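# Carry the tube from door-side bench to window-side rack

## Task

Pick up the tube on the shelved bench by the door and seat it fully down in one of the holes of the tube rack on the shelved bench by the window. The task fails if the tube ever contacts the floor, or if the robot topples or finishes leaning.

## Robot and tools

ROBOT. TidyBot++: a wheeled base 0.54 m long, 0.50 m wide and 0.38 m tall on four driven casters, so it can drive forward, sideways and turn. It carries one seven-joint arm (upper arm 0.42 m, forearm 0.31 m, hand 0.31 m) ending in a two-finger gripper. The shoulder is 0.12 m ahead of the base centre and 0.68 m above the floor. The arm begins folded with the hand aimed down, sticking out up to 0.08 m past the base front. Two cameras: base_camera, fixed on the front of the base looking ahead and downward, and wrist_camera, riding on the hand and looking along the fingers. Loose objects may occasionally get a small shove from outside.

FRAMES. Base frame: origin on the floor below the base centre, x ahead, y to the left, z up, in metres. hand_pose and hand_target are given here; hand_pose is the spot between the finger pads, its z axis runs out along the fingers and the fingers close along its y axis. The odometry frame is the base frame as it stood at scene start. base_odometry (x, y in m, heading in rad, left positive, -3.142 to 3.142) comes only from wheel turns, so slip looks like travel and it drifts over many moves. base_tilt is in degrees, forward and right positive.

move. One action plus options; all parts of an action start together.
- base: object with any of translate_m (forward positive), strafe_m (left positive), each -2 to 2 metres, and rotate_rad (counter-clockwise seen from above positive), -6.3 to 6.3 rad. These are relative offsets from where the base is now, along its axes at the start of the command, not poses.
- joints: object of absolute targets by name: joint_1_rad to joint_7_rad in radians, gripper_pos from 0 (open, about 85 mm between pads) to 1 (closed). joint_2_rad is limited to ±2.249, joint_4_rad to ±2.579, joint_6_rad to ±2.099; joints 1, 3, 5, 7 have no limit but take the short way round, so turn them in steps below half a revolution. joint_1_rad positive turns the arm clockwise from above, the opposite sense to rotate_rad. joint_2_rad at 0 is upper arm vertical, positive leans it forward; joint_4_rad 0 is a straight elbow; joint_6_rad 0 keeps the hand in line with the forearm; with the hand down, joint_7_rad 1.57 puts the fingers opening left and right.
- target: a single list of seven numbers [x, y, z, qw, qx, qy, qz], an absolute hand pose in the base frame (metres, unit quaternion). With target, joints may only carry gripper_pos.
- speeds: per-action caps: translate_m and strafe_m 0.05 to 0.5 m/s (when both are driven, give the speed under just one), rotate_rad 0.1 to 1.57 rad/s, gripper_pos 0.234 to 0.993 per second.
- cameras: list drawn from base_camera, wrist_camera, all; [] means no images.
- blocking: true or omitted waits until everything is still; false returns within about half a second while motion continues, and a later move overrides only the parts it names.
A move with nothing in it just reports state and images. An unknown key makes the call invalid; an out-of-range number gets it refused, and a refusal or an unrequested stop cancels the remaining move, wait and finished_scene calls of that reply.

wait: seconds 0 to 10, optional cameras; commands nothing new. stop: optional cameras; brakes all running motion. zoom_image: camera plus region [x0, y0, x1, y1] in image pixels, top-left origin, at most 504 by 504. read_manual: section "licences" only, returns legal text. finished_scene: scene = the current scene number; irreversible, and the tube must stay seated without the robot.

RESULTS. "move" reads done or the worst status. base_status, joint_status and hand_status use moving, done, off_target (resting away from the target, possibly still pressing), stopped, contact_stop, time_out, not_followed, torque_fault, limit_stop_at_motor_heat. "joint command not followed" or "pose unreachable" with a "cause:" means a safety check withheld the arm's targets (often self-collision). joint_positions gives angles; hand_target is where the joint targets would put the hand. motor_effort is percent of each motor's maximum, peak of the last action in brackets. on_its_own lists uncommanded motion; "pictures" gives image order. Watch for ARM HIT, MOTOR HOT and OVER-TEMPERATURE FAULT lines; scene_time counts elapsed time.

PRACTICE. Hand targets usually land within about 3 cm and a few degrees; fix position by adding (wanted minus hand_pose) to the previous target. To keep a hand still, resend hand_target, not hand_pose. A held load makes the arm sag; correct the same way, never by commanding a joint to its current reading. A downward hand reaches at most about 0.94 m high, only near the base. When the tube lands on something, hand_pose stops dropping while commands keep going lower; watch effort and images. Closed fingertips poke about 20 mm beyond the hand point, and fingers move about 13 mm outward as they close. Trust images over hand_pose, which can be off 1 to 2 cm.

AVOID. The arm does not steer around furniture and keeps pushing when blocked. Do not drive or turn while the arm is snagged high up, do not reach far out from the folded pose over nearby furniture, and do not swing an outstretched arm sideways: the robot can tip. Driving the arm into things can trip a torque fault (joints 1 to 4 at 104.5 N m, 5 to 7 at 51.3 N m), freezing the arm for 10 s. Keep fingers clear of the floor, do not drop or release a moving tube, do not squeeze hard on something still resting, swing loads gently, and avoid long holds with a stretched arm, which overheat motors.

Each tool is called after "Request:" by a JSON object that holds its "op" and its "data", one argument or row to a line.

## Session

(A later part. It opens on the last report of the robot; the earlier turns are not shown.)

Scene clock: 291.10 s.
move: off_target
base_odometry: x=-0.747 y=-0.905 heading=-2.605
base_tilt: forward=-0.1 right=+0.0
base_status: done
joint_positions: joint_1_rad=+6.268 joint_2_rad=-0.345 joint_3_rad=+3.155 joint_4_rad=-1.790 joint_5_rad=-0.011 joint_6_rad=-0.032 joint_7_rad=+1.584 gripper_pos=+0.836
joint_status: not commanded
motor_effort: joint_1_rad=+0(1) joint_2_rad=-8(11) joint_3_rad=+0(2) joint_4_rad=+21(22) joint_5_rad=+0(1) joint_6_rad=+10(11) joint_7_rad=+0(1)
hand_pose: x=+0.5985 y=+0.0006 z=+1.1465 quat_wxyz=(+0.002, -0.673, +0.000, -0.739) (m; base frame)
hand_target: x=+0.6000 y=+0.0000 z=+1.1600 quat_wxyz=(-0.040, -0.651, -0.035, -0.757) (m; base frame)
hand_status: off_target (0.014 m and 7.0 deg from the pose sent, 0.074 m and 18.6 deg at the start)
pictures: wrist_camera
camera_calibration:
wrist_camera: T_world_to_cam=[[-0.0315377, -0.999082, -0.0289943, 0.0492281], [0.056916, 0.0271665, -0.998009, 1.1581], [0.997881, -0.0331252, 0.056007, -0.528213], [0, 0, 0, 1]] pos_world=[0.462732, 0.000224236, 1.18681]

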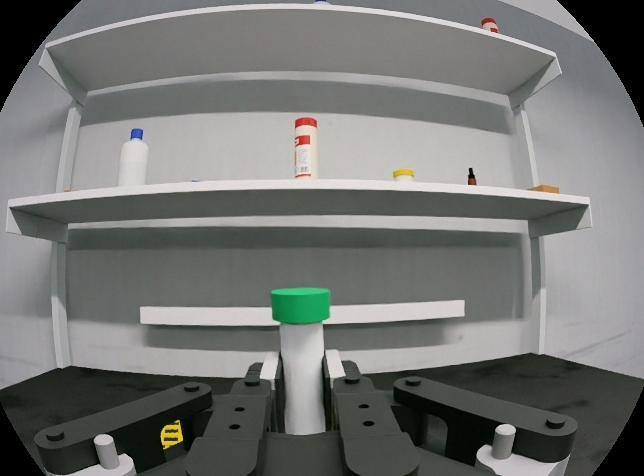

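Request:
{"op": "move", "data": {
  "joints": {"joint_6_rad":-0.65},
  "cameras": ["wrist_camera"]
}}

Request:
{"op": "zoom_image", "data": {
  "camera": "wrist_camera",
  "region": [140, 140, 400, 360]
}}

Scene clock: 300.23 s.
move: done
base_odometry: x=-0.747 y=-0.905 heading=-2.605
base_tilt: forward=-0.1 right=-0.1
base_status: not commanded
joint_positions: joint_1_rad=+6.268 joint_2_rad=-0.344 joint_3_rad=+3.155 joint_4_rad=-1.792 joint_5_rad=-0.011 joint_6_rad=-0.572 joint_7_rad=+1.584 gripper_pos=+0.836
joint_status: all done
motor_effort: joint_1_rad=+0(1) joint_2_rad=-7(9) joint_3_rad=+0(1) joint_4_rad=+20(22) joint_5_rad=+0(0) joint_6_rad=+10(11) joint_7_rad=+0(1)
hand_pose: x=+0.5697 y=+0.0031 z=+0.9811 quat_wxyz=(+0.004, -0.847, -0.003, -0.532) (m; base frame)
hand_target: x=+0.5592 y=-0.0102 z=+0.9539 quat_wxyz=(-0.038, -0.869, -0.033, -0.492) (m; base frame)
hand_status: not commanded
pictures: wrist_camera
camera_calibration:
wrist_camera: T_world_to_cam=[[-0.0333631, -0.999406, -0.0086678, 0.0270757], [-0.467514, 0.0232711, -0.883679, 1.18123], [0.883356, -0.02543, -0.468013, 0.0891967], [0, 0, 0, 1]] pos_world=[0.474353, 0.00183936, 1.08581]

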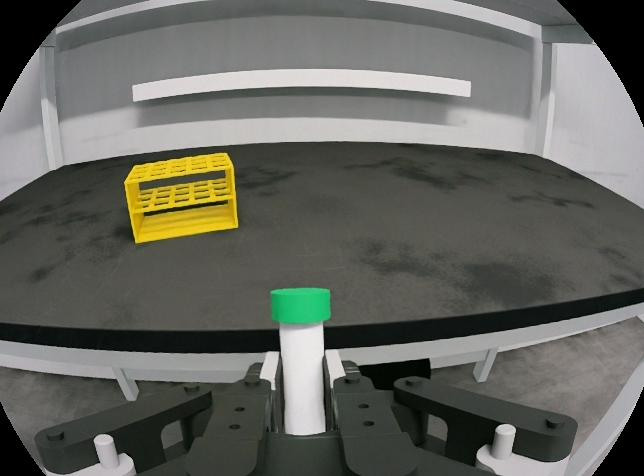

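Scaled by 1.938.

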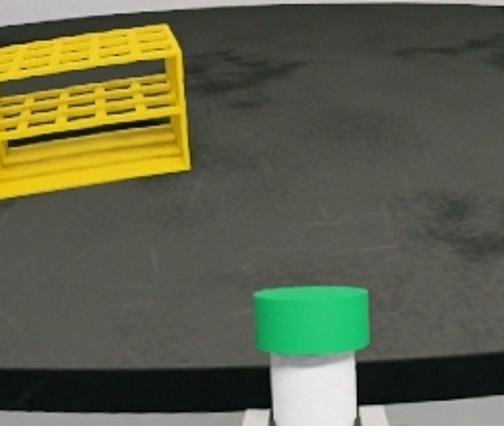

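Request:
{"op": "zoom_image", "data": {
  "camera": "wrist_camera",
  "region": [110, 140, 260, 250]
}}

Scaled by 3.360.

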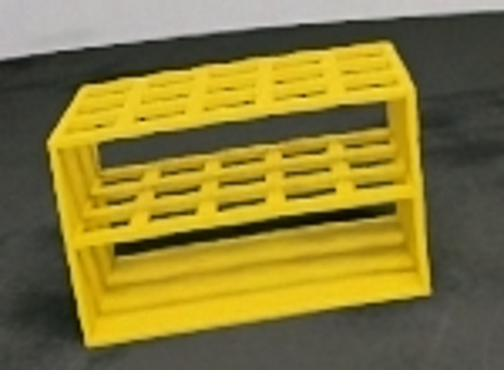

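Request:
{"op": "move", "data": {
  "target": [0.5, 0.0, 1.06, 0.0, 0.966, 0.0, 0.259],
  "cameras": []
}}

Request:
{"op": "move", "data": {
  "base": {"translate_m":0.27,"strafe_m":0.17}
}}

Request:
{"op": "zoom_image", "data": {
  "camera": "wrist_camera",
  "region": [180, 60, 440, 320]
}}

Scene clock: 371.77 s.
move: off_target
base_odometry: x=-0.747 y=-0.905 heading=-2.605
base_tilt: forward=-0.1 right=+0.0
base_status: not commanded
joint_positions: joint_1_rad=+6.268 joint_2_rad=-0.002 joint_3_rad=+3.155 joint_4_rad=-0.774 joint_5_rad=-0.011 joint_6_rad=-1.768 joint_7_rad=+1.584 gripper_pos=+0.836
joint_status: not commanded
motor_effort: joint_1_rad=+0(1) joint_2_rad=-13(13) joint_3_rad=+0(1) joint_4_rad=+14(21) joint_5_rad=+0(1) joint_6_rad=+7(10) joint_7_rad=+0(1)
hand_pose: x=+0.5135 y=+0.0054 z=+1.0711 quat_wxyz=(+0.003, -0.955, -0.010, -0.296) (m; base frame)
hand_target: x=+0.5000 y=+0.0000 z=+1.0600 quat_wxyz=(+0.000, -0.966, +0.000, -0.259) (m; base frame)
hand_status: off_target (0.018 m and 4.6 deg from the pose sent, 0.105 m and 34.2 deg at the start)
pictures: none
No camera images: "cameras" was empty.

Scene clock: 373.73 s.
move: done
base_odometry: x=-0.892 y=-1.189 heading=-2.606
base_tilt: forward=+0.0 right=-0.1
base_status: done
joint_positions: joint_1_rad=+6.267 joint_2_rad=+0.019 joint_3_rad=+3.161 joint_4_rad=-0.771 joint_5_rad=-0.011 joint_6_rad=-1.774 joint_7_rad=+1.584 gripper_pos=+0.836
joint_status: not commanded
motor_effort: joint_1_rad=+0(2) joint_2_rad=-13(16) joint_3_rad=+0(2) joint_4_rad=+14(15) joint_5_rad=+0(1) joint_6_rad=+7(7) joint_7_rad=+0(1)
hand_pose: x=+0.5204 y=+0.0039 z=+1.0631 quat_wxyz=(+0.003, -0.959, -0.008, -0.285) (m; base frame)
hand_target: x=+0.5000 y=+0.0000 z=+1.0600 quat_wxyz=(+0.000, -0.966, +0.000, -0.259) (m; base frame)
hand_status: not commanded
pictures: base_camera, wrist_camera
camera_calibration:
wrist_camera: T_world_to_cam=[[-0.0228896, -0.999582, 0.0176861, -0.00644675], [-0.857118, 0.0105149, -0.515012, 1.0415], [0.514611, -0.0269475, -0.857, 0.776628], [0, 0, 0, 1]] pos_world=[0.492881, 0.00353286, 1.20207]

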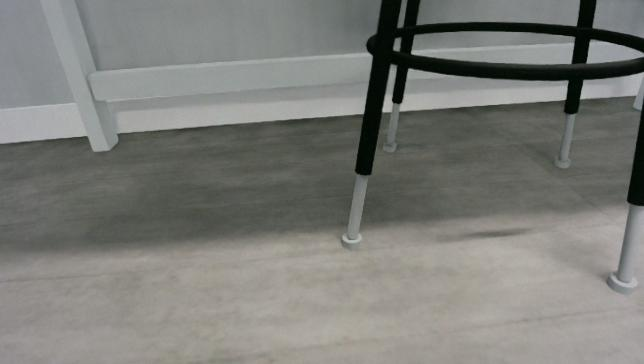

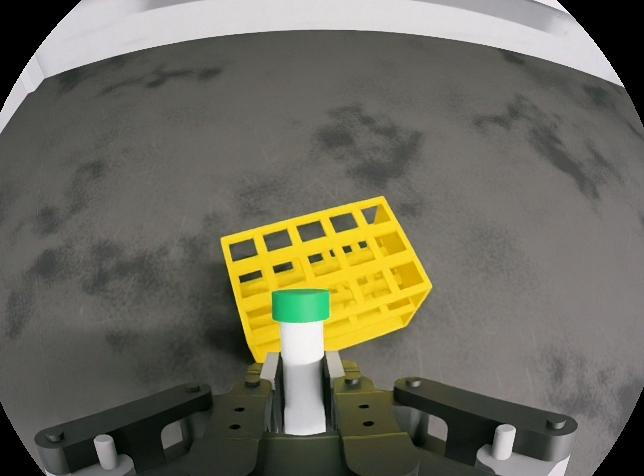

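Scaled by 1.938.

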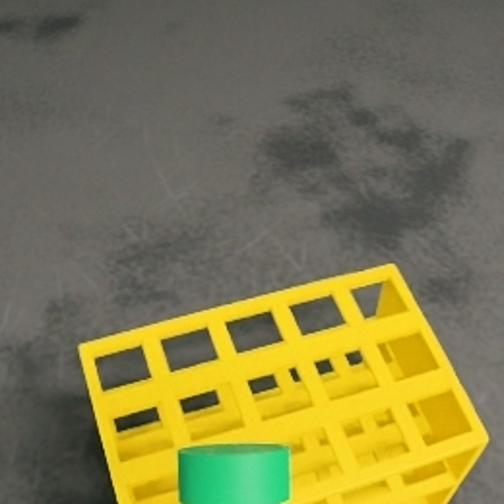

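Request:
{"op": "move", "data": {
  "target": [0.590, -0.008, 1.12, 0.0, 0.682, 0.0, 0.731],
  "cameras": ["wrist_camera"]
}}

Scene clock: 417.97 s.
move: off_target
base_odometry: x=-0.892 y=-1.189 heading=-2.606
base_tilt: forward=+0.0 right=-0.1
base_status: not commanded
joint_positions: joint_1_rad=+6.244 joint_2_rad=-0.364 joint_3_rad=+3.183 joint_4_rad=-1.843 joint_5_rad=-0.011 joint_6_rad=-0.091 joint_7_rad=+1.584 gripper_pos=+0.836
joint_status: not commanded
motor_effort: joint_1_rad=+0(1) joint_2_rad=-7(13) joint_3_rad=+0(1) joint_4_rad=+20(21) joint_5_rad=+0(1) joint_6_rad=+10(11) joint_7_rad=+0(1)
hand_pose: x=+0.5940 y=-0.0042 z=+1.1042 quat_wxyz=(+0.005, -0.707, +0.004, -0.707) (m; base frame)
hand_target: x=+0.5900 y=-0.0080 z=+1.1200 quat_wxyz=(+0.000, -0.682, +0.000, -0.731) (m; base frame)
hand_status: off_target (0.017 m and 4.0 deg from the pose sent, 0.091 m and 60.9 deg at the start)
pictures: wrist_camera
camera_calibration:
wrist_camera: T_world_to_cam=[[-0.0349853, -0.998749, -0.0357349, 0.0525529], [-0.0361437, 0.0369978, -0.998662, 1.17231], [0.998734, -0.0336469, -0.0373929, -0.418866], [0, 0, 0, 1]] pos_world=[0.462546, -0.00497937, 1.15696]

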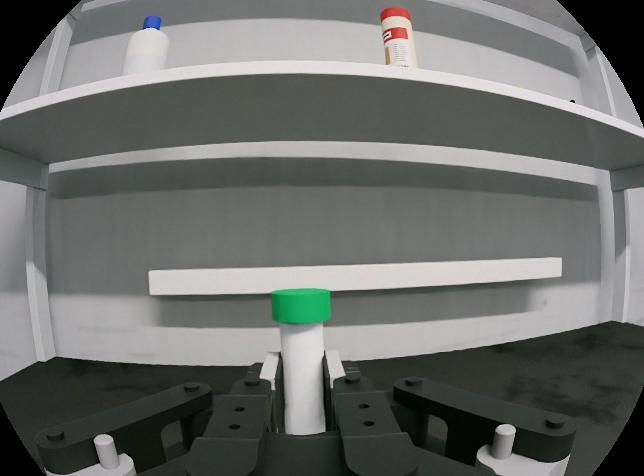

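Request:
{"op": "move", "data": {
  "target": [0.596, -0.013, 1.10, 0.0, 0.682, 0.0, 0.731],
  "cameras": []
}}

Request:
{"op": "move", "data": {
  "target": [0.596, -0.013, 1.08, 0.0, 0.682, 0.0, 0.731],
  "cameras": ["wrist_camera"]
}}

Scene clock: 431.57 s.
move: off_target
base_odometry: x=-0.892 y=-1.189 heading=-2.606
base_tilt: forward=-0.1 right=-0.1
base_status: not commanded
joint_positions: joint_1_rad=+6.205 joint_2_rad=-0.364 joint_3_rad=+3.225 joint_4_rad=-1.905 joint_5_rad=-0.011 joint_6_rad=-0.017 joint_7_rad=+1.584 gripper_pos=+0.836
joint_status: not commanded
motor_effort: joint_1_rad=+0(1) joint_2_rad=-7(8) joint_3_rad=+0(1) joint_4_rad=+20(22) joint_5_rad=+0(0) joint_6_rad=+11(11) joint_7_rad=+0(1)
hand_pose: x=+0.5960 y=-0.0107 z=+1.0879 quat_wxyz=(+0.010, -0.703, +0.010, -0.711) (m; base frame)
hand_target: x=+0.5960 y=-0.0130 z=+1.1000 quat_wxyz=(+0.000, -0.682, +0.000, -0.731) (m; base frame)
hand_status: off_target (0.012 m and 3.7 deg from the pose sent, 0.010 m and 4.0 deg at the start)
pictures: none
No camera images: "cameras" was empty.

Scene clock: 432.37 s.
move: off_target
base_odometry: x=-0.892 y=-1.189 heading=-2.606
base_tilt: forward=-0.2 right=+0.0
base_status: not commanded
joint_positions: joint_1_rad=+6.205 joint_2_rad=-0.365 joint_3_rad=+3.225 joint_4_rad=-1.958 joint_5_rad=-0.011 joint_6_rad=+0.055 joint_7_rad=+1.584 gripper_pos=+0.836
joint_status: not commanded
motor_effort: joint_1_rad=+0(1) joint_2_rad=-7(7) joint_3_rad=+0(1) joint_4_rad=+19(21) joint_5_rad=+0(1) joint_6_rad=+10(10) joint_7_rad=+0(1)
hand_pose: x=+0.5957 y=-0.0108 z=+1.0777 quat_wxyz=(+0.009, -0.696, +0.010, -0.718) (m; base frame)
hand_target: x=+0.5960 y=-0.0130 z=+1.0800 quat_wxyz=(+0.000, -0.682, +0.000, -0.731) (m; base frame)
hand_status: off_target (0.003 m and 2.7 deg from the pose sent, 0.008 m and 3.7 deg at the start)
pictures: wrist_camera
camera_calibration:
wrist_camera: T_world_to_cam=[[-0.0370245, -0.997961, -0.0519977, 0.0637874], [-0.00517057, 0.052224, -0.998622, 1.12786], [0.999301, -0.0367046, -0.0070936, -0.454826], [0, 0, 0, 1]] pos_world=[0.462701, -0.0119381, 1.12639]

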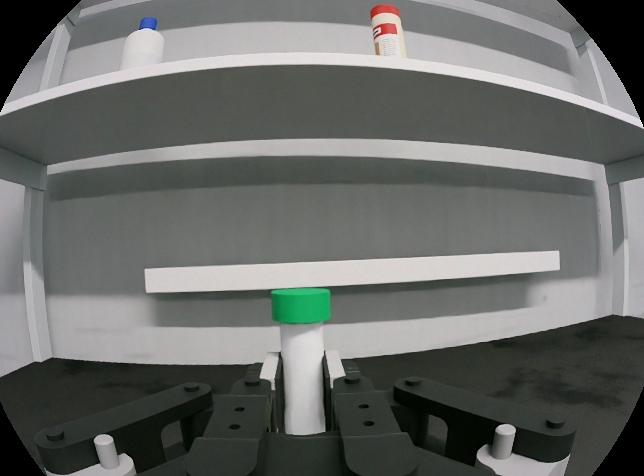

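Request:
{"op": "move", "data": {
  "target": [0.597, -0.013, 1.06, 0.0, 0.690, 0.0, 0.724],
  "cameras": ["wrist_camera"]
}}

Request:
{"op": "move", "data": {
  "target": [0.597, -0.013, 1.04, 0.0, 0.695, 0.0, 0.719],
  "cameras": ["wrist_camera"]
}}

Scene clock: 441.60 s.
move: off_target
base_odometry: x=-0.892 y=-1.189 heading=-2.606
base_tilt: forward=+0.0 right=-0.1
base_status: not commanded
joint_positions: joint_1_rad=+6.205 joint_2_rad=-0.368 joint_3_rad=+3.225 joint_4_rad=-1.983 joint_5_rad=-0.011 joint_6_rad=+0.098 joint_7_rad=+1.584 gripper_pos=+0.836
joint_status: not commanded
motor_effort: joint_1_rad=+0(1) joint_2_rad=-4(7) joint_3_rad=+0(1) joint_4_rad=+17(19) joint_5_rad=+0(1) joint_6_rad=+7(9) joint_7_rad=+0(1)
hand_pose: x=+0.5938 y=-0.0110 z=+1.0771 quat_wxyz=(+0.009, -0.688, +0.011, -0.726) (m; base frame)
hand_target: x=+0.5970 y=-0.0130 z=+1.0600 quat_wxyz=(+0.000, -0.690, +0.000, -0.724) (m; base frame)
hand_status: off_target (0.018 m and 1.6 deg from the pose sent, 0.018 m and 1.9 deg at the start)
pictures: wrist_camera
camera_calibration:
wrist_camera: T_world_to_cam=[[-0.0368167, -0.997916, -0.0529975, 0.0644917], [0.0164696, 0.0524204, -0.998489, 1.11427], [0.999186, -0.0376339, 0.0145053, -0.476145], [0, 0, 0, 1]] pos_world=[0.45978, -0.0119721, 1.12291]

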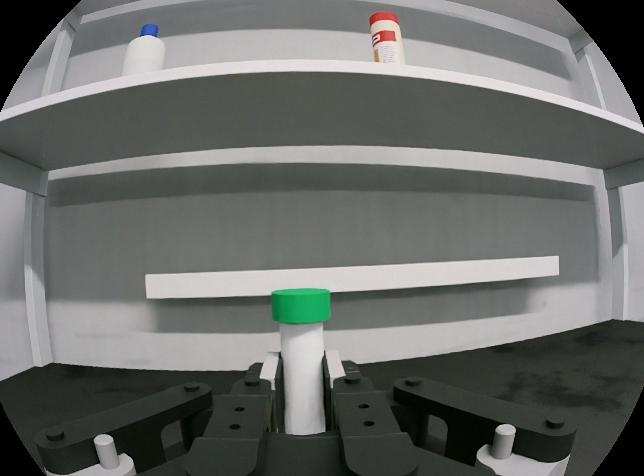

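Scene clock: 442.33 s.
move: off_target
base_odometry: x=-0.892 y=-1.189 heading=-2.606
base_tilt: forward=+0.0 right=-0.1
base_status: not commanded
joint_positions: joint_1_rad=+6.205 joint_2_rad=-0.372 joint_3_rad=+3.225 joint_4_rad=-2.015 joint_5_rad=-0.011 joint_6_rad=+0.155 joint_7_rad=+1.584 gripper_pos=+0.836
joint_status: not commanded
motor_effort: joint_1_rad=+0(1) joint_2_rad=-3(4) joint_3_rad=+0(1) joint_4_rad=+15(17) joint_5_rad=+0(1) joint_6_rad=+4(7) joint_7_rad=+1(1)
hand_pose: x=+0.5911 y=-0.0112 z=+1.0764 quat_wxyz=(+0.009, -0.678, +0.011, -0.735) (m; base frame)
hand_target: x=+0.5970 y=-0.0130 z=+1.0400 quat_wxyz=(+0.000, -0.695, +0.000, -0.719) (m; base frame)
hand_status: off_target (0.037 m and 3.2 deg from the pose sent, 0.037 m and 1.9 deg at the start)
pictures: wrist_camera
camera_calibration:
wrist_camera: T_world_to_cam=[[-0.0365322, -0.997855, -0.0543211, 0.0654239], [0.0446635, 0.0526727, -0.997613, 1.09596], [0.998334, -0.0388712, 0.0426435, -0.503168], [0, 0, 0, 1]] pos_world=[0.45577, -0.0120024, 1.11835]

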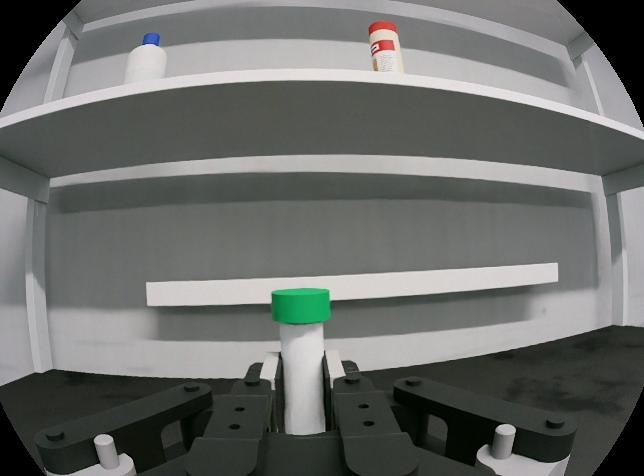

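Request:
{"op": "move", "data": {
  "target": [0.590, -0.008, 1.14, 0.0, 0.682, 0.0, 0.731],
  "cameras": ["wrist_camera"]
}}

Request:
{"op": "move", "data": {
  "target": [0.5, 0.0, 1.07, 0.0, 0.966, 0.0, 0.259],
  "cameras": ["wrist_camera"]
}}

Request:
{"op": "zoom_image", "data": {
  "camera": "wrist_camera",
  "region": [180, 120, 440, 380]
}}

Scene clock: 449.87 s.
move: off_target
base_odometry: x=-0.892 y=-1.189 heading=-2.606
base_tilt: forward=-0.1 right=-0.1
base_status: not commanded
joint_positions: joint_1_rad=+6.205 joint_2_rad=-0.368 joint_3_rad=+3.223 joint_4_rad=-1.827 joint_5_rad=-0.011 joint_6_rad=+0.022 joint_7_rad=+1.584 gripper_pos=+0.836
joint_status: not commanded
motor_effort: joint_1_rad=+0(1) joint_2_rad=-7(9) joint_3_rad=+0(1) joint_4_rad=+21(22) joint_5_rad=+0(1) joint_6_rad=+10(11) joint_7_rad=+1(1)
hand_pose: x=+0.5898 y=-0.0117 z=+1.1511 quat_wxyz=(+0.009, -0.658, +0.010, -0.753) (m; base frame)
hand_target: x=+0.5900 y=-0.0080 z=+1.1400 quat_wxyz=(+0.000, -0.682, +0.000, -0.731) (m; base frame)
hand_status: off_target (0.012 m and 4.0 deg from the pose sent, 0.064 m and 1.8 deg at the start)
pictures: wrist_camera
camera_calibration:
wrist_camera: T_world_to_cam=[[-0.0320601, -0.997971, -0.0550143, 0.067107], [0.0966356, 0.0516897, -0.993977, 1.13576], [0.994803, -0.0371833, 0.0947823, -0.563066], [0, 0, 0, 1]] pos_world=[0.452537, -0.0126729, 1.18598]

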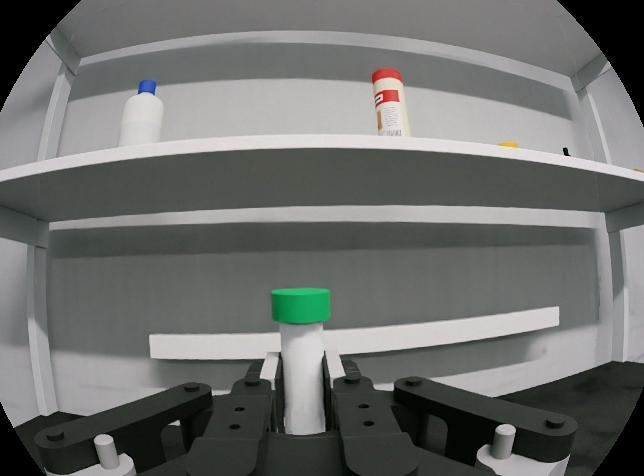

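Scene clock: 452.80 s.
move: off_target
base_odometry: x=-0.892 y=-1.189 heading=-2.606
base_tilt: forward=+0.0 right=-0.1
base_status: not commanded
joint_positions: joint_1_rad=+6.234 joint_2_rad=+0.024 joint_3_rad=+3.202 joint_4_rad=-0.698 joint_5_rad=-0.011 joint_6_rad=-1.817 joint_7_rad=+1.584 gripper_pos=+0.836
joint_status: not commanded
motor_effort: joint_1_rad=+1(1) joint_2_rad=-13(13) joint_3_rad=+0(1) joint_4_rad=+13(21) joint_5_rad=+0(1) joint_6_rad=+7(10) joint_7_rad=+0(1)
hand_pose: x=+0.5142 y=+0.0007 z=+1.0817 quat_wxyz=(+0.000, -0.955, -0.004, -0.297) (m; base frame)
hand_target: x=+0.5000 y=+0.0000 z=+1.0700 quat_wxyz=(+0.000, -0.966, +0.000, -0.259) (m; base frame)
hand_status: off_target (0.018 m and 4.5 deg from the pose sent, 0.122 m and 67.6 deg at the start)
pictures: wrist_camera
camera_calibration:
wrist_camera: T_world_to_cam=[[-0.0323019, -0.999302, 0.0187577, -0.00647048], [-0.844115, 0.0172266, -0.535885, 1.06168], [0.535188, -0.0331437, -0.844083, 0.771172], [0, 0, 0, 1]] pos_world=[0.483253, 0.000804367, 1.21999]

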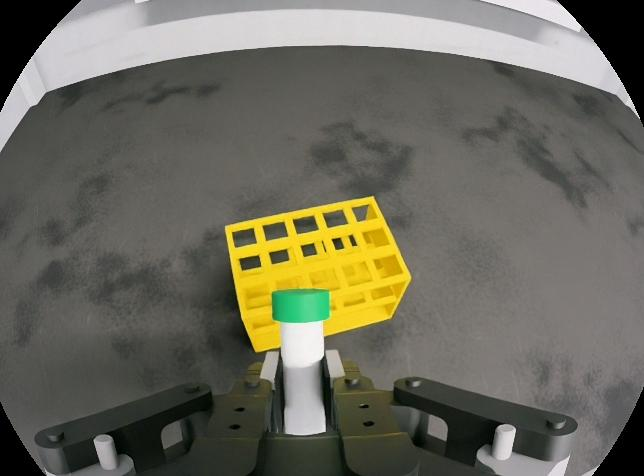

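Scaled by 1.938.

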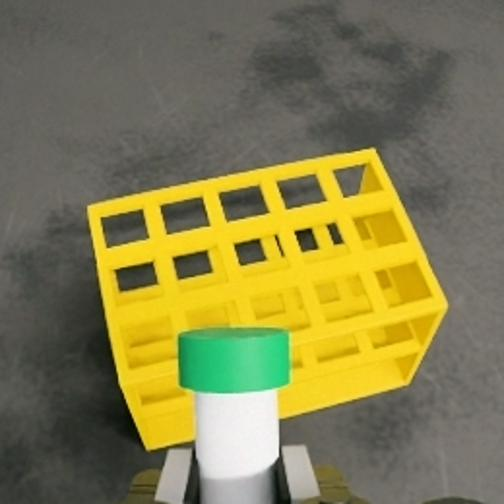

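Request:
{"op": "move", "data": {
  "target": [0.608, -0.010, 1.12, 0.0, 0.682, 0.0, 0.731],
  "cameras": []
}}

Request:
{"op": "move", "data": {
  "target": [0.611, -0.013, 1.10, 0.0, 0.684, 0.0, 0.729],
  "cameras": ["wrist_camera"]
}}

Scene clock: 471.67 s.
move: off_target
base_odometry: x=-0.892 y=-1.189 heading=-2.606
base_tilt: forward=-0.1 right=-0.1
base_status: not commanded
joint_positions: joint_1_rad=+6.221 joint_2_rad=-0.321 joint_3_rad=+3.206 joint_4_rad=-1.819 joint_5_rad=-0.011 joint_6_rad=-0.071 joint_7_rad=+1.584 gripper_pos=+0.836
joint_status: not commanded
motor_effort: joint_1_rad=+0(1) joint_2_rad=-9(14) joint_3_rad=+0(1) joint_4_rad=+20(21) joint_5_rad=+0(1) joint_6_rad=+10(11) joint_7_rad=+0(1)
hand_pose: x=+0.6122 y=-0.0066 z=+1.1039 quat_wxyz=(+0.007, -0.707, +0.006, -0.707) (m; base frame)
hand_target: x=+0.6080 y=-0.0100 z=+1.1200 quat_wxyz=(+0.000, -0.682, +0.000, -0.731) (m; base frame)
hand_status: off_target (0.017 m and 4.1 deg from the pose sent, 0.102 m and 59.5 deg at the start)
pictures: none
No camera images: "cameras" was empty.

Scene clock: 472.70 s.
move: off_target
base_odometry: x=-0.892 y=-1.189 heading=-2.606
base_tilt: forward=+0.0 right=+0.0
base_status: not commanded
joint_positions: joint_1_rad=+6.195 joint_2_rad=-0.321 joint_3_rad=+3.235 joint_4_rad=-1.879 joint_5_rad=-0.011 joint_6_rad=-0.012 joint_7_rad=+1.584 gripper_pos=+0.836
joint_status: not commanded
motor_effort: joint_1_rad=+0(1) joint_2_rad=-8(10) joint_3_rad=+0(1) joint_4_rad=+20(22) joint_5_rad=+0(1) joint_6_rad=+10(11) joint_7_rad=+1(1)
hand_pose: x=+0.6135 y=-0.0107 z=+1.0845 quat_wxyz=(+0.009, -0.707, +0.010, -0.707) (m; base frame)
hand_target: x=+0.6110 y=-0.0130 z=+1.1000 quat_wxyz=(+0.000, -0.684, +0.000, -0.729) (m; base frame)
hand_status: off_target (0.016 m and 4.0 deg from the pose sent, 0.008 m and 3.8 deg at the start)
pictures: wrist_camera
camera_calibration:
wrist_camera: T_world_to_cam=[[-0.0371702, -0.998048, -0.0501783, 0.0630847], [-0.0377782, 0.0515805, -0.997954, 1.15403], [0.998595, -0.0351985, -0.0396217, -0.436811], [0, 0, 0, 1]] pos_world=[0.48214, -0.0119392, 1.13753]

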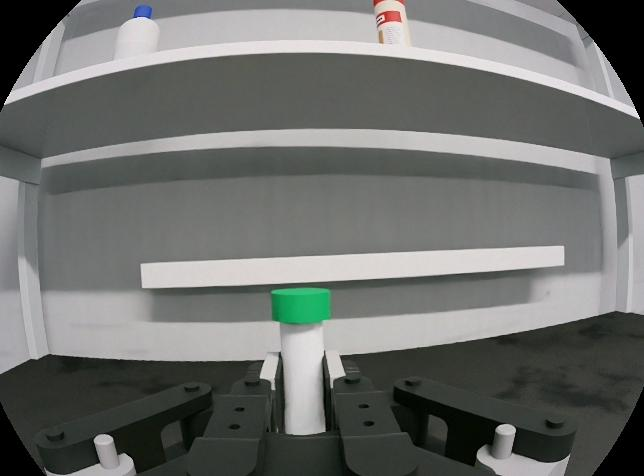

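Request:
{"op": "move", "data": {
  "target": [0.615, -0.012, 1.08, 0.0, 0.687, 0.0, 0.727],
  "cameras": []
}}

Request:
{"op": "move", "data": {
  "target": [0.615, -0.012, 1.06, 0.0, 0.690, 0.0, 0.724],
  "cameras": ["wrist_camera"]
}}

Scene clock: 479.03 s.
move: off_target
base_odometry: x=-0.892 y=-1.189 heading=-2.606
base_tilt: forward=-0.1 right=-0.1
base_status: not commanded
joint_positions: joint_1_rad=+6.195 joint_2_rad=-0.321 joint_3_rad=+3.235 joint_4_rad=-1.921 joint_5_rad=-0.011 joint_6_rad=+0.050 joint_7_rad=+1.584 gripper_pos=+0.836
joint_status: not commanded
motor_effort: joint_1_rad=+0(1) joint_2_rad=-9(9) joint_3_rad=-1(1) joint_4_rad=+20(21) joint_5_rad=+0(1) joint_6_rad=+10(11) joint_7_rad=+0(1)
hand_pose: x=+0.6133 y=-0.0107 z=+1.0780 quat_wxyz=(+0.009, -0.700, +0.010, -0.714) (m; base frame)
hand_target: x=+0.6150 y=-0.0120 z=+1.0800 quat_wxyz=(+0.000, -0.687, +0.000, -0.727) (m; base frame)
hand_status: off_target (0.003 m and 2.6 deg from the pose sent, 0.005 m and 3.7 deg at the start)
pictures: none
No camera images: "cameras" was empty.

Scene clock: 479.77 s.
move: off_target
base_odometry: x=-0.892 y=-1.189 heading=-2.606
base_tilt: forward=-0.1 right=-0.1
base_status: not commanded
joint_positions: joint_1_rad=+6.195 joint_2_rad=-0.323 joint_3_rad=+3.235 joint_4_rad=-1.957 joint_5_rad=-0.011 joint_6_rad=+0.117 joint_7_rad=+1.584 gripper_pos=+0.836
joint_status: not commanded
motor_effort: joint_1_rad=+0(1) joint_2_rad=-6(8) joint_3_rad=+0(1) joint_4_rad=+17(20) joint_5_rad=+0(0) joint_6_rad=+7(10) joint_7_rad=+0(1)
hand_pose: x=+0.6114 y=-0.0109 z=+1.0772 quat_wxyz=(+0.009, -0.688, +0.011, -0.725) (m; base frame)
hand_target: x=+0.6150 y=-0.0120 z=+1.0600 quat_wxyz=(+0.000, -0.690, +0.000, -0.724) (m; base frame)
hand_status: off_target (0.018 m and 1.6 deg from the pose sent, 0.018 m and 2.3 deg at the start)
pictures: wrist_camera
camera_calibration:
wrist_camera: T_world_to_cam=[[-0.037334, -0.997935, -0.0522771, 0.064725], [0.0159968, 0.05171, -0.998534, 1.1144], [0.999175, -0.0381155, 0.0140332, -0.493201], [0, 0, 0, 1]] pos_world=[0.477383, -0.0118328, 1.12307]

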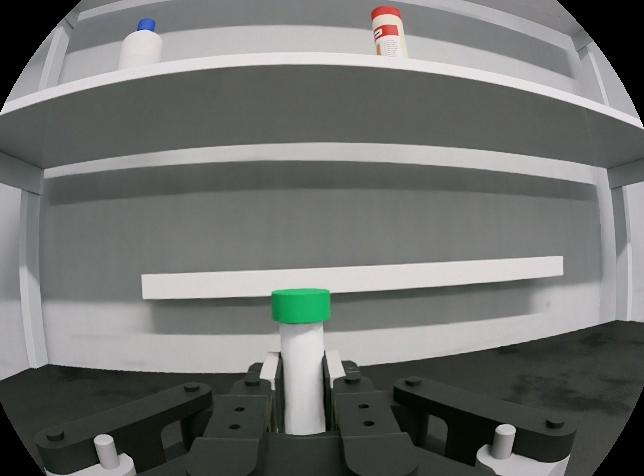

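Request:
{"op": "zoom_image", "data": {
  "camera": "wrist_camera",
  "region": [220, 270, 400, 450]
}}

Scaled by 2.800.

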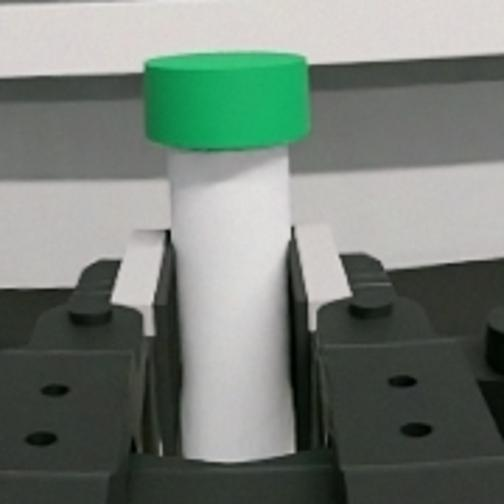

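Request:
{"op": "move", "data": {
  "target": [0.622, -0.011, 1.10, 0.0, 0.684, 0.0, 0.729],
  "cameras": []
}}

Request:
{"op": "move", "data": {
  "target": [0.627, -0.011, 1.08, 0.0, 0.687, 0.0, 0.727],
  "cameras": ["wrist_camera"]
}}

Request:
{"op": "move", "data": {
  "target": [0.627, -0.011, 1.06, 0.0, 0.690, 0.0, 0.724],
  "cameras": ["wrist_camera"]
}}

Scene clock: 512.50 s.
move: done
base_odometry: x=-0.892 y=-1.189 heading=-2.606
base_tilt: forward=+0.0 right=-0.1
base_status: not commanded
joint_positions: joint_1_rad=+6.195 joint_2_rad=-0.306 joint_3_rad=+3.235 joint_4_rad=-1.909 joint_5_rad=-0.011 joint_6_rad=+0.115 joint_7_rad=+1.584 gripper_pos=+0.836
joint_status: not commanded
motor_effort: joint_1_rad=+1(1) joint_2_rad=-8(10) joint_3_rad=-1(2) joint_4_rad=+20(21) joint_5_rad=+0(1) joint_6_rad=+10(11) joint_7_rad=+0(1)
hand_pose: x=+0.6182 y=-0.0112 z=+1.0981 quat_wxyz=(+0.008, -0.678, +0.010, -0.735) (m; base frame)
hand_target: x=+0.6220 y=-0.0110 z=+1.1000 quat_wxyz=(+0.000, -0.684, +0.000, -0.729) (m; base frame)
hand_status: done (0.004 m and 1.8 deg from the pose sent, 0.025 m and 1.7 deg at the start)
pictures: none
No camera images: "cameras" was empty.

Scene clock: 513.23 s.
move: done
base_odometry: x=-0.892 y=-1.189 heading=-2.606
base_tilt: forward=-0.1 right=+0.0
base_status: not commanded
joint_positions: joint_1_rad=+6.195 joint_2_rad=-0.299 joint_3_rad=+3.235 joint_4_rad=-1.920 joint_5_rad=-0.011 joint_6_rad=+0.115 joint_7_rad=+1.584 gripper_pos=+0.836
joint_status: not commanded
motor_effort: joint_1_rad=+0(1) joint_2_rad=-10(10) joint_3_rad=-1(1) joint_4_rad=+21(21) joint_5_rad=+0(0) joint_6_rad=+10(11) joint_7_rad=+0(1)
hand_pose: x=+0.6214 y=-0.0107 z=+1.0875 quat_wxyz=(+0.008, -0.684, +0.010, -0.729) (m; base frame)
hand_target: x=+0.6270 y=-0.0110 z=+1.0800 quat_wxyz=(+0.000, -0.687, +0.000, -0.727) (m; base frame)
hand_status: done (0.009 m and 1.5 deg from the pose sent, 0.020 m and 2.1 deg at the start)
pictures: wrist_camera
camera_calibration:
wrist_camera: T_world_to_cam=[[-0.0377734, -0.998011, -0.0504703, 0.0641775], [0.0264757, 0.0494892, -0.998424, 1.11788], [0.998936, -0.0390501, 0.0245536, -0.514577], [0, 0, 0, 1]] pos_world=[0.486857, -0.0113672, 1.13199]

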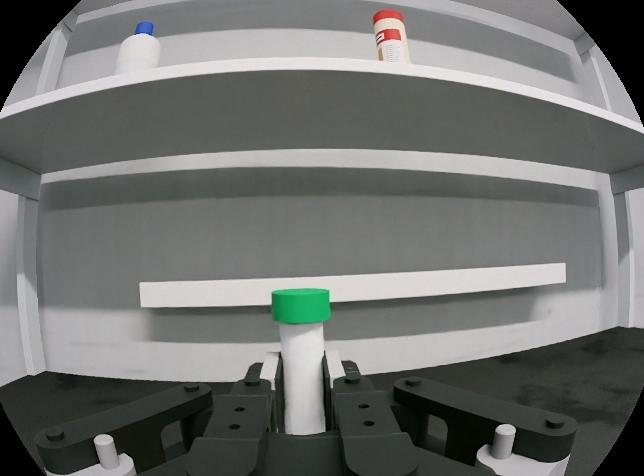

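Scene clock: 514.03 s.
move: done
base_odometry: x=-0.892 y=-1.189 heading=-2.606
base_tilt: forward=-0.1 right=-0.1
base_status: not commanded
joint_positions: joint_1_rad=+6.195 joint_2_rad=-0.294 joint_3_rad=+3.235 joint_4_rad=-1.965 joint_5_rad=-0.010 joint_6_rad=+0.125 joint_7_rad=+1.584 gripper_pos=+0.836
joint_status: not commanded
motor_effort: joint_1_rad=+1(1) joint_2_rad=-9(10) joint_3_rad=-1(1) joint_4_rad=+20(22) joint_5_rad=+0(1) joint_6_rad=+10(11) joint_7_rad=+1(1)
hand_pose: x=+0.6227 y=-0.0099 z=+1.0602 quat_wxyz=(+0.007, -0.699, +0.010, -0.715) (m; base frame)
hand_target: x=+0.6270 y=-0.0110 z=+1.0600 quat_wxyz=(+0.000, -0.690, +0.000, -0.724) (m; base frame)
hand_status: done (0.004 m and 2.0 deg from the pose sent, 0.028 m and 1.7 deg at the start)
pictures: wrist_camera
camera_calibration:
wrist_camera: T_world_to_cam=[[-0.0388399, -0.998088, -0.0480739, 0.0618035], [-0.0132001, 0.0486185, -0.99873, 1.11558], [0.999158, -0.038156, -0.0150632, -0.473304], [0, 0, 0, 1]] pos_world=[0.490032, -0.0106117, 1.11]

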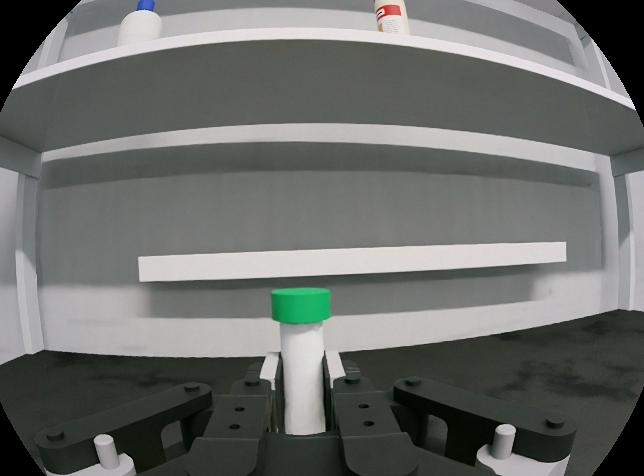

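Request:
{"op": "move", "data": {
  "target": [0.627, -0.011, 1.04, 0.0, 0.695, 0.0, 0.719],
  "cameras": []
}}

Request:
{"op": "move", "data": {
  "target": [0.627, -0.011, 1.022, 0.0, 0.695, 0.0, 0.719],
  "cameras": []
}}

Request:
{"op": "move", "data": {
  "target": [0.627, -0.011, 1.007, 0.0, 0.695, 0.0, 0.719],
  "cameras": ["wrist_camera"]
}}

Scene clock: 522.20 s.
move: off_target
base_odometry: x=-0.892 y=-1.189 heading=-2.606
base_tilt: forward=-0.1 right=-0.1
base_status: not commanded
joint_positions: joint_1_rad=+6.195 joint_2_rad=-0.288 joint_3_rad=+3.235 joint_4_rad=-2.010 joint_5_rad=-0.007 joint_6_rad=+0.149 joint_7_rad=+1.584 gripper_pos=+0.836
joint_status: not commanded
motor_effort: joint_1_rad=+0(1) joint_2_rad=-9(10) joint_3_rad=+0(1) joint_4_rad=+20(22) joint_5_rad=+0(1) joint_6_rad=+10(11) joint_7_rad=+0(1)
hand_pose: x=+0.6230 y=-0.0091 z=+1.0366 quat_wxyz=(+0.006, -0.708, +0.008, -0.706) (m; base frame)
hand_target: x=+0.6270 y=-0.0110 z=+1.0400 quat_wxyz=(+0.000, -0.695, +0.000, -0.719) (m; base frame)
hand_status: off_target (0.006 m and 2.5 deg from the pose sent, 0.021 m and 1.5 deg at the start)
pictures: none
No camera images: "cameras" was empty.

Scene clock: 523.00 s.
move: off_target
base_odometry: x=-0.892 y=-1.189 heading=-2.606
base_tilt: forward=+0.0 right=+0.0
base_status: not commanded
joint_positions: joint_1_rad=+6.195 joint_2_rad=-0.278 joint_3_rad=+3.235 joint_4_rad=-2.061 joint_5_rad=+0.000 joint_6_rad=+0.206 joint_7_rad=+1.580 gripper_pos=+0.836
joint_status: not commanded
motor_effort: joint_1_rad=+0(1) joint_2_rad=-9(10) joint_3_rad=+0(1) joint_4_rad=+20(21) joint_5_rad=+0(0) joint_6_rad=+10(11) joint_7_rad=+1(1)
hand_pose: x=+0.6235 y=-0.0081 z=+1.0177 quat_wxyz=(+0.005, -0.710, +0.006, -0.704) (m; base frame)
hand_target: x=+0.6270 y=-0.0110 z=+1.0220 quat_wxyz=(+0.000, -0.695, +0.000, -0.719) (m; base frame)
hand_status: off_target (0.006 m and 2.5 deg from the pose sent, 0.015 m and 2.5 deg at the start)
pictures: none
No camera images: "cameras" was empty.

Scene clock: 523.70 s.
move: done
base_odometry: x=-0.892 y=-1.189 heading=-2.606
base_tilt: forward=-0.1 right=-0.1
base_status: not commanded
joint_positions: joint_1_rad=+6.196 joint_2_rad=-0.271 joint_3_rad=+3.235 joint_4_rad=-2.100 joint_5_rad=+0.006 joint_6_rad=+0.263 joint_7_rad=+1.575 gripper_pos=+0.836
joint_status: not commanded
motor_effort: joint_1_rad=+0(1) joint_2_rad=-9(10) joint_3_rad=+0(1) joint_4_rad=+19(20) joint_5_rad=+0(1) joint_6_rad=+10(10) joint_7_rad=+1(1)
hand_pose: x=+0.6230 y=-0.0073 z=+1.0081 quat_wxyz=(+0.005, -0.706, +0.005, -0.708) (m; base frame)
hand_target: x=+0.6270 y=-0.0110 z=+1.0070 quat_wxyz=(+0.000, -0.695, +0.000, -0.719) (m; base frame)
hand_status: done (0.006 m and 1.9 deg from the pose sent, 0.012 m and 2.5 deg at the start)
pictures: wrist_camera
camera_calibration:
wrist_camera: T_world_to_cam=[[-0.0371308, -0.998602, -0.0376334, 0.0502957], [-0.032812, 0.0388574, -0.998706, 1.07553], [0.998772, -0.0358479, -0.0342089, -0.454801], [0, 0, 0, 1]] pos_world=[0.4914, -0.00787073, 1.06048]

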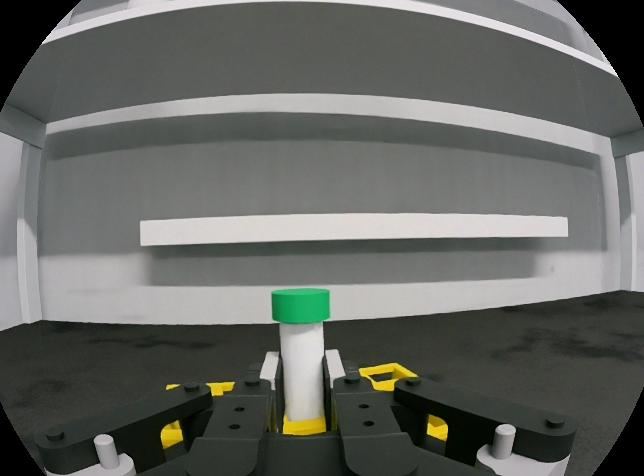

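Request:
{"op": "move", "data": {
  "target": [0.627, -0.011, 1.001, 0.0, 0.695, 0.0, 0.719],
  "cameras": []
}}

Request:
{"op": "move", "data": {
  "target": [0.627, -0.011, 0.995, 0.0, 0.695, 0.0, 0.719],
  "cameras": ["wrist_camera"]
}}

Request:
{"op": "zoom_image", "data": {
  "camera": "wrist_camera",
  "region": [220, 270, 400, 450]
}}

Scene clock: 532.30 s.
move: done
base_odometry: x=-0.892 y=-1.189 heading=-2.606
base_tilt: forward=-0.2 right=-0.1
base_status: not commanded
joint_positions: joint_1_rad=+6.196 joint_2_rad=-0.269 joint_3_rad=+3.235 joint_4_rad=-2.112 joint_5_rad=+0.008 joint_6_rad=+0.291 joint_7_rad=+1.574 gripper_pos=+0.836
joint_status: not commanded
motor_effort: joint_1_rad=+1(1) joint_2_rad=-8(9) joint_3_rad=-1(1) joint_4_rad=+19(20) joint_5_rad=+0(0) joint_6_rad=+9(10) joint_7_rad=+0(1)
hand_pose: x=+0.6227 y=-0.0071 z=+1.0084 quat_wxyz=(+0.005, -0.701, +0.005, -0.713) (m; base frame)
hand_target: x=+0.6270 y=-0.0110 z=+1.0010 quat_wxyz=(+0.000, -0.695, +0.000, -0.719) (m; base frame)
hand_status: done (0.009 m and 1.2 deg from the pose sent, 0.009 m and 1.9 deg at the start)
pictures: none
No camera images: "cameras" was empty.

Scene clock: 532.87 s.
move: off_target
base_odometry: x=-0.892 y=-1.189 heading=-2.606
base_tilt: forward=-0.1 right=-0.1
base_status: not commanded
joint_positions: joint_1_rad=+6.196 joint_2_rad=-0.266 joint_3_rad=+3.235 joint_4_rad=-2.123 joint_5_rad=+0.010 joint_6_rad=+0.318 joint_7_rad=+1.572 gripper_pos=+0.836
joint_status: not commanded
motor_effort: joint_1_rad=+0(0) joint_2_rad=-8(9) joint_3_rad=-1(1) joint_4_rad=+18(19) joint_5_rad=+0(1) joint_6_rad=+9(9) joint_7_rad=+0(1)
hand_pose: x=+0.6223 y=-0.0072 z=+1.0086 quat_wxyz=(+0.004, -0.696, +0.005, -0.718) (m; base frame)
hand_target: x=+0.6270 y=-0.0110 z=+0.9950 quat_wxyz=(+0.000, -0.695, +0.000, -0.719) (m; base frame)
hand_status: off_target (0.015 m and 0.8 deg from the pose sent, 0.015 m and 1.2 deg at the start)
pictures: wrist_camera
camera_calibration:
wrist_camera: T_world_to_cam=[[-0.0362427, -0.998644, -0.0373824, 0.0495985], [-0.00581036, 0.0376169, -0.999275, 1.05979], [0.999326, -0.0359993, -0.00716582, -0.481676], [0, 0, 0, 1]] pos_world=[0.489306, -0.0076747, 1.05742]

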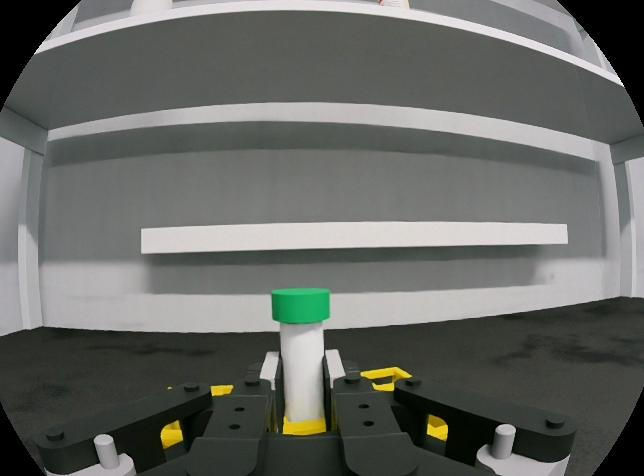

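Scaled by 2.800.

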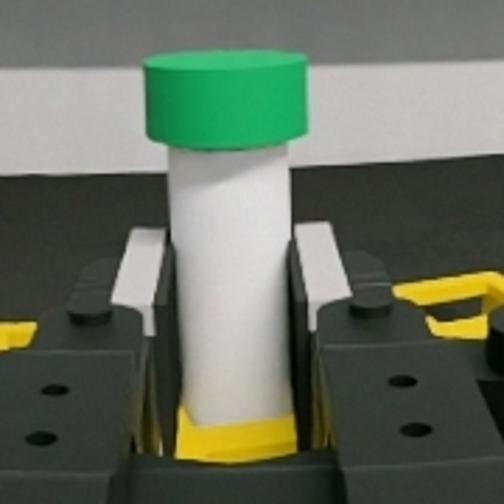

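Request:
{"op": "move", "data": {
  "target": [0.624, -0.009, 1.006, 0.0, 0.700, 0.0, 0.714],
  "cameras": []
}}

Request:
{"op": "move", "data": {
  "joints": {"gripper_pos":0.6},
  "speeds": {"gripper_pos":0.234},
  "cameras": ["wrist_camera"]
}}

Request:
{"op": "zoom_image", "data": {
  "camera": "wrist_camera",
  "region": [220, 270, 400, 450]
}}

Scene clock: 542.03 s.
move: done
base_odometry: x=-0.892 y=-1.189 heading=-2.606
base_tilt: forward=-0.1 right=-0.1
base_status: not commanded
joint_positions: joint_1_rad=+6.196 joint_2_rad=-0.267 joint_3_rad=+3.234 joint_4_rad=-2.123 joint_5_rad=+0.010 joint_6_rad=+0.317 joint_7_rad=+1.572 gripper_pos=+0.836
joint_status: not commanded
motor_effort: joint_1_rad=+1(1) joint_2_rad=-9(10) joint_3_rad=+0(1) joint_4_rad=+19(20) joint_5_rad=+0(1) joint_6_rad=+9(10) joint_7_rad=+0(1)
hand_pose: x=+0.6223 y=-0.0071 z=+1.0088 quat_wxyz=(+0.005, -0.696, +0.005, -0.718) (m; base frame)
hand_target: x=+0.6240 y=-0.0090 z=+1.0060 quat_wxyz=(+0.000, -0.700, +0.000, -0.714) (m; base frame)
hand_status: done (0.004 m and 1.0 deg from the pose sent, 0.004 m and 1.0 deg at the start)
pictures: none
No camera images: "cameras" was empty.

Scene clock: 543.63 s.
move: done
base_odometry: x=-0.892 y=-1.189 heading=-2.606
base_tilt: forward=+0.0 right=+0.0
base_status: not commanded
joint_positions: joint_1_rad=+6.196 joint_2_rad=-0.267 joint_3_rad=+3.234 joint_4_rad=-2.123 joint_5_rad=+0.010 joint_6_rad=+0.317 joint_7_rad=+1.572 gripper_pos=+0.599
joint_status: all done
motor_effort: joint_1_rad=+0(1) joint_2_rad=-9(10) joint_3_rad=+0(1) joint_4_rad=+19(20) joint_5_rad=+0(1) joint_6_rad=+10(10) joint_7_rad=+0(1)
hand_pose: x=+0.6223 y=-0.0071 z=+1.0088 quat_wxyz=(+0.005, -0.696, +0.005, -0.718) (m; base frame)
hand_target: x=+0.6240 y=-0.0090 z=+1.0060 quat_wxyz=(+0.000, -0.700, +0.000, -0.714) (m; base frame)
hand_status: not commanded
pictures: wrist_camera
camera_calibration:
wrist_camera: T_world_to_cam=[[-0.0360726, -0.998646, -0.0374797, 0.0496836], [-0.00593803, 0.0377177, -0.999271, 1.06006], [0.999332, -0.0358237, -0.00729056, -0.481496], [0, 0, 0, 1]] pos_world=[0.489262, -0.00761566, 1.05764]

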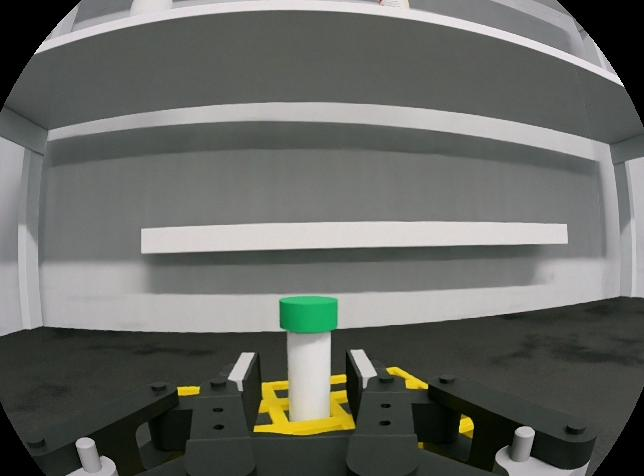

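Scaled by 2.800.

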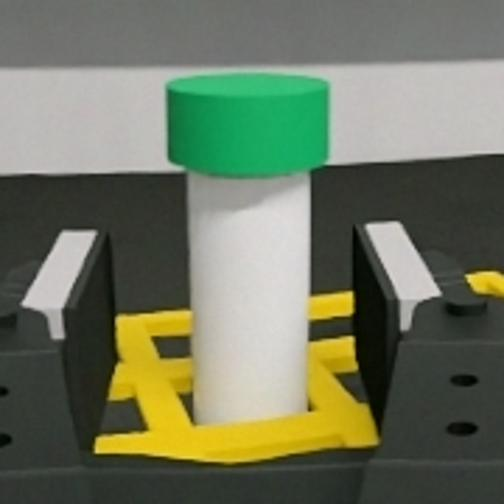

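Request:
{"op": "move", "data": {
  "joints": {"gripper_pos":0.0},
  "cameras": []
}}

Request:
{"op": "move", "data": {
  "target": [0.624, -0.009, 1.022, 0.0, 0.700, 0.0, 0.714],
  "cameras": ["wrist_camera"]
}}

Request:
{"op": "move", "data": {
  "base": {"translate_m":-0.25},
  "cameras": ["wrist_camera"]
}}

Request:
{"op": "zoom_image", "data": {
  "camera": "wrist_camera",
  "region": [220, 250, 420, 430]
}}

Scene clock: 555.77 s.
move: done
base_odometry: x=-0.892 y=-1.189 heading=-2.606
base_tilt: forward=-0.1 right=-0.1
base_status: not commanded
joint_positions: joint_1_rad=+6.198 joint_2_rad=-0.267 joint_3_rad=+3.234 joint_4_rad=-2.123 joint_5_rad=+0.010 joint_6_rad=+0.317 joint_7_rad=+1.572 gripper_pos=+0.000
joint_status: all done
motor_effort: joint_1_rad=+0(1) joint_2_rad=-7(9) joint_3_rad=+0(2) joint_4_rad=+17(20) joint_5_rad=+1(1) joint_6_rad=+7(10) joint_7_rad=+1(2)
hand_pose: x=+0.6222 y=-0.0077 z=+1.0089 quat_wxyz=(+0.004, -0.696, +0.005, -0.718) (m; base frame)
hand_target: x=+0.6240 y=-0.0090 z=+1.0060 quat_wxyz=(+0.000, -0.700, +0.000, -0.714) (m; base frame)
hand_status: not commanded
pictures: none
No camera images: "cameras" was empty.

Scene clock: 556.50 s.
move: done
base_odometry: x=-0.892 y=-1.189 heading=-2.606
base_tilt: forward=-0.1 right=+0.0
base_status: not commanded
joint_positions: joint_1_rad=+6.198 joint_2_rad=-0.267 joint_3_rad=+3.234 joint_4_rad=-2.104 joint_5_rad=+0.010 joint_6_rad=+0.299 joint_7_rad=+1.572 gripper_pos=+0.000
joint_status: not commanded
motor_effort: joint_1_rad=+0(1) joint_2_rad=-10(10) joint_3_rad=+0(1) joint_4_rad=+20(20) joint_5_rad=+0(1) joint_6_rad=+10(10) joint_7_rad=+0(1)
hand_pose: x=+0.6238 y=-0.0079 z=+1.0149 quat_wxyz=(+0.004, -0.696, +0.005, -0.718) (m; base frame)
hand_target: x=+0.6240 y=-0.0090 z=+1.0220 quat_wxyz=(+0.000, -0.700, +0.000, -0.714) (m; base frame)
hand_status: done (0.007 m and 1.0 deg from the pose sent, 0.013 m and 1.0 deg at the start)
pictures: wrist_camera
camera_calibration:
wrist_camera: T_world_to_cam=[[-0.0374319, -0.998596, -0.0374814, 0.0499997], [-0.00490429, 0.0376908, -0.999277, 1.06554], [0.999287, -0.037221, -0.00630825, -0.484006], [0, 0, 0, 1]] pos_world=[0.490758, -0.00824691, 1.06359]

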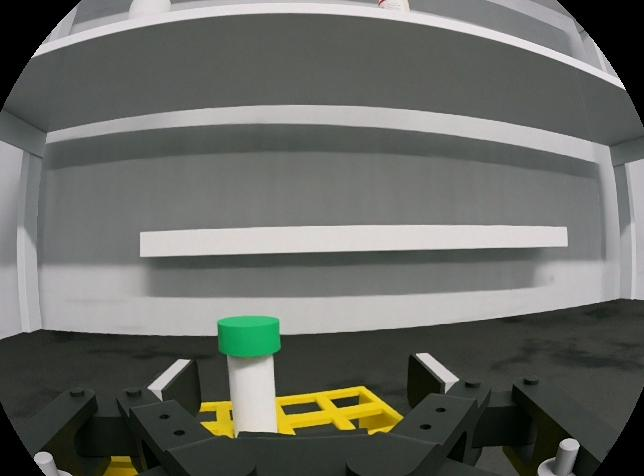

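Scene clock: 558.17 s.
move: done
base_odometry: x=-0.677 y=-1.061 heading=-2.606
base_tilt: forward=-0.1 right=+0.0
base_status: done
joint_positions: joint_1_rad=+6.198 joint_2_rad=-0.281 joint_3_rad=+3.234 joint_4_rad=-2.102 joint_5_rad=+0.010 joint_6_rad=+0.299 joint_7_rad=+1.572 gripper_pos=+0.000
joint_status: not commanded
motor_effort: joint_1_rad=+0(1) joint_2_rad=-9(12) joint_3_rad=+0(2) joint_4_rad=+20(21) joint_5_rad=+0(1) joint_6_rad=+10(11) joint_7_rad=+0(1)
hand_pose: x=+0.6193 y=-0.0083 z=+1.0229 quat_wxyz=(+0.005, -0.690, +0.006, -0.724) (m; base frame)
hand_target: x=+0.6240 y=-0.0090 z=+1.0220 quat_wxyz=(+0.000, -0.700, +0.000, -0.714) (m; base frame)
hand_status: not commanded
pictures: wrist_camera
camera_calibration:
wrist_camera: T_world_to_cam=[[-0.0368784, -0.998549, -0.0392374, 0.0511561], [0.0106101, 0.0388706, -0.999188, 1.06382], [0.999263, -0.0372647, 0.00916121, -0.495229], [0, 0, 0, 1]] pos_world=[0.485464, -0.00872412, 1.0695]

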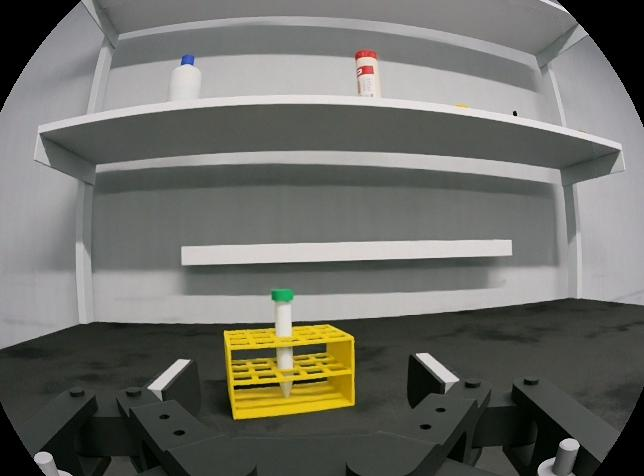

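Scaled by 2.520.

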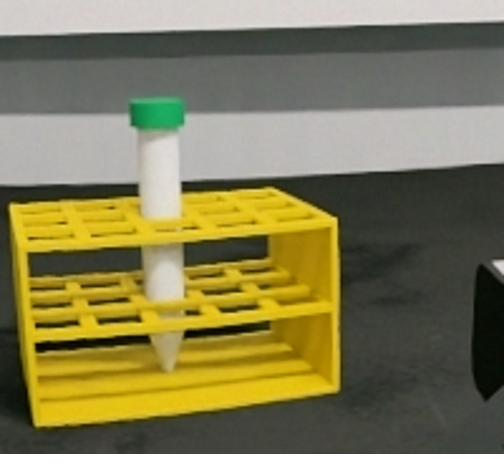

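Request:
{"op": "finished_scene", "data": {
  "scene": 1
}}

The scene is finished: the task was done.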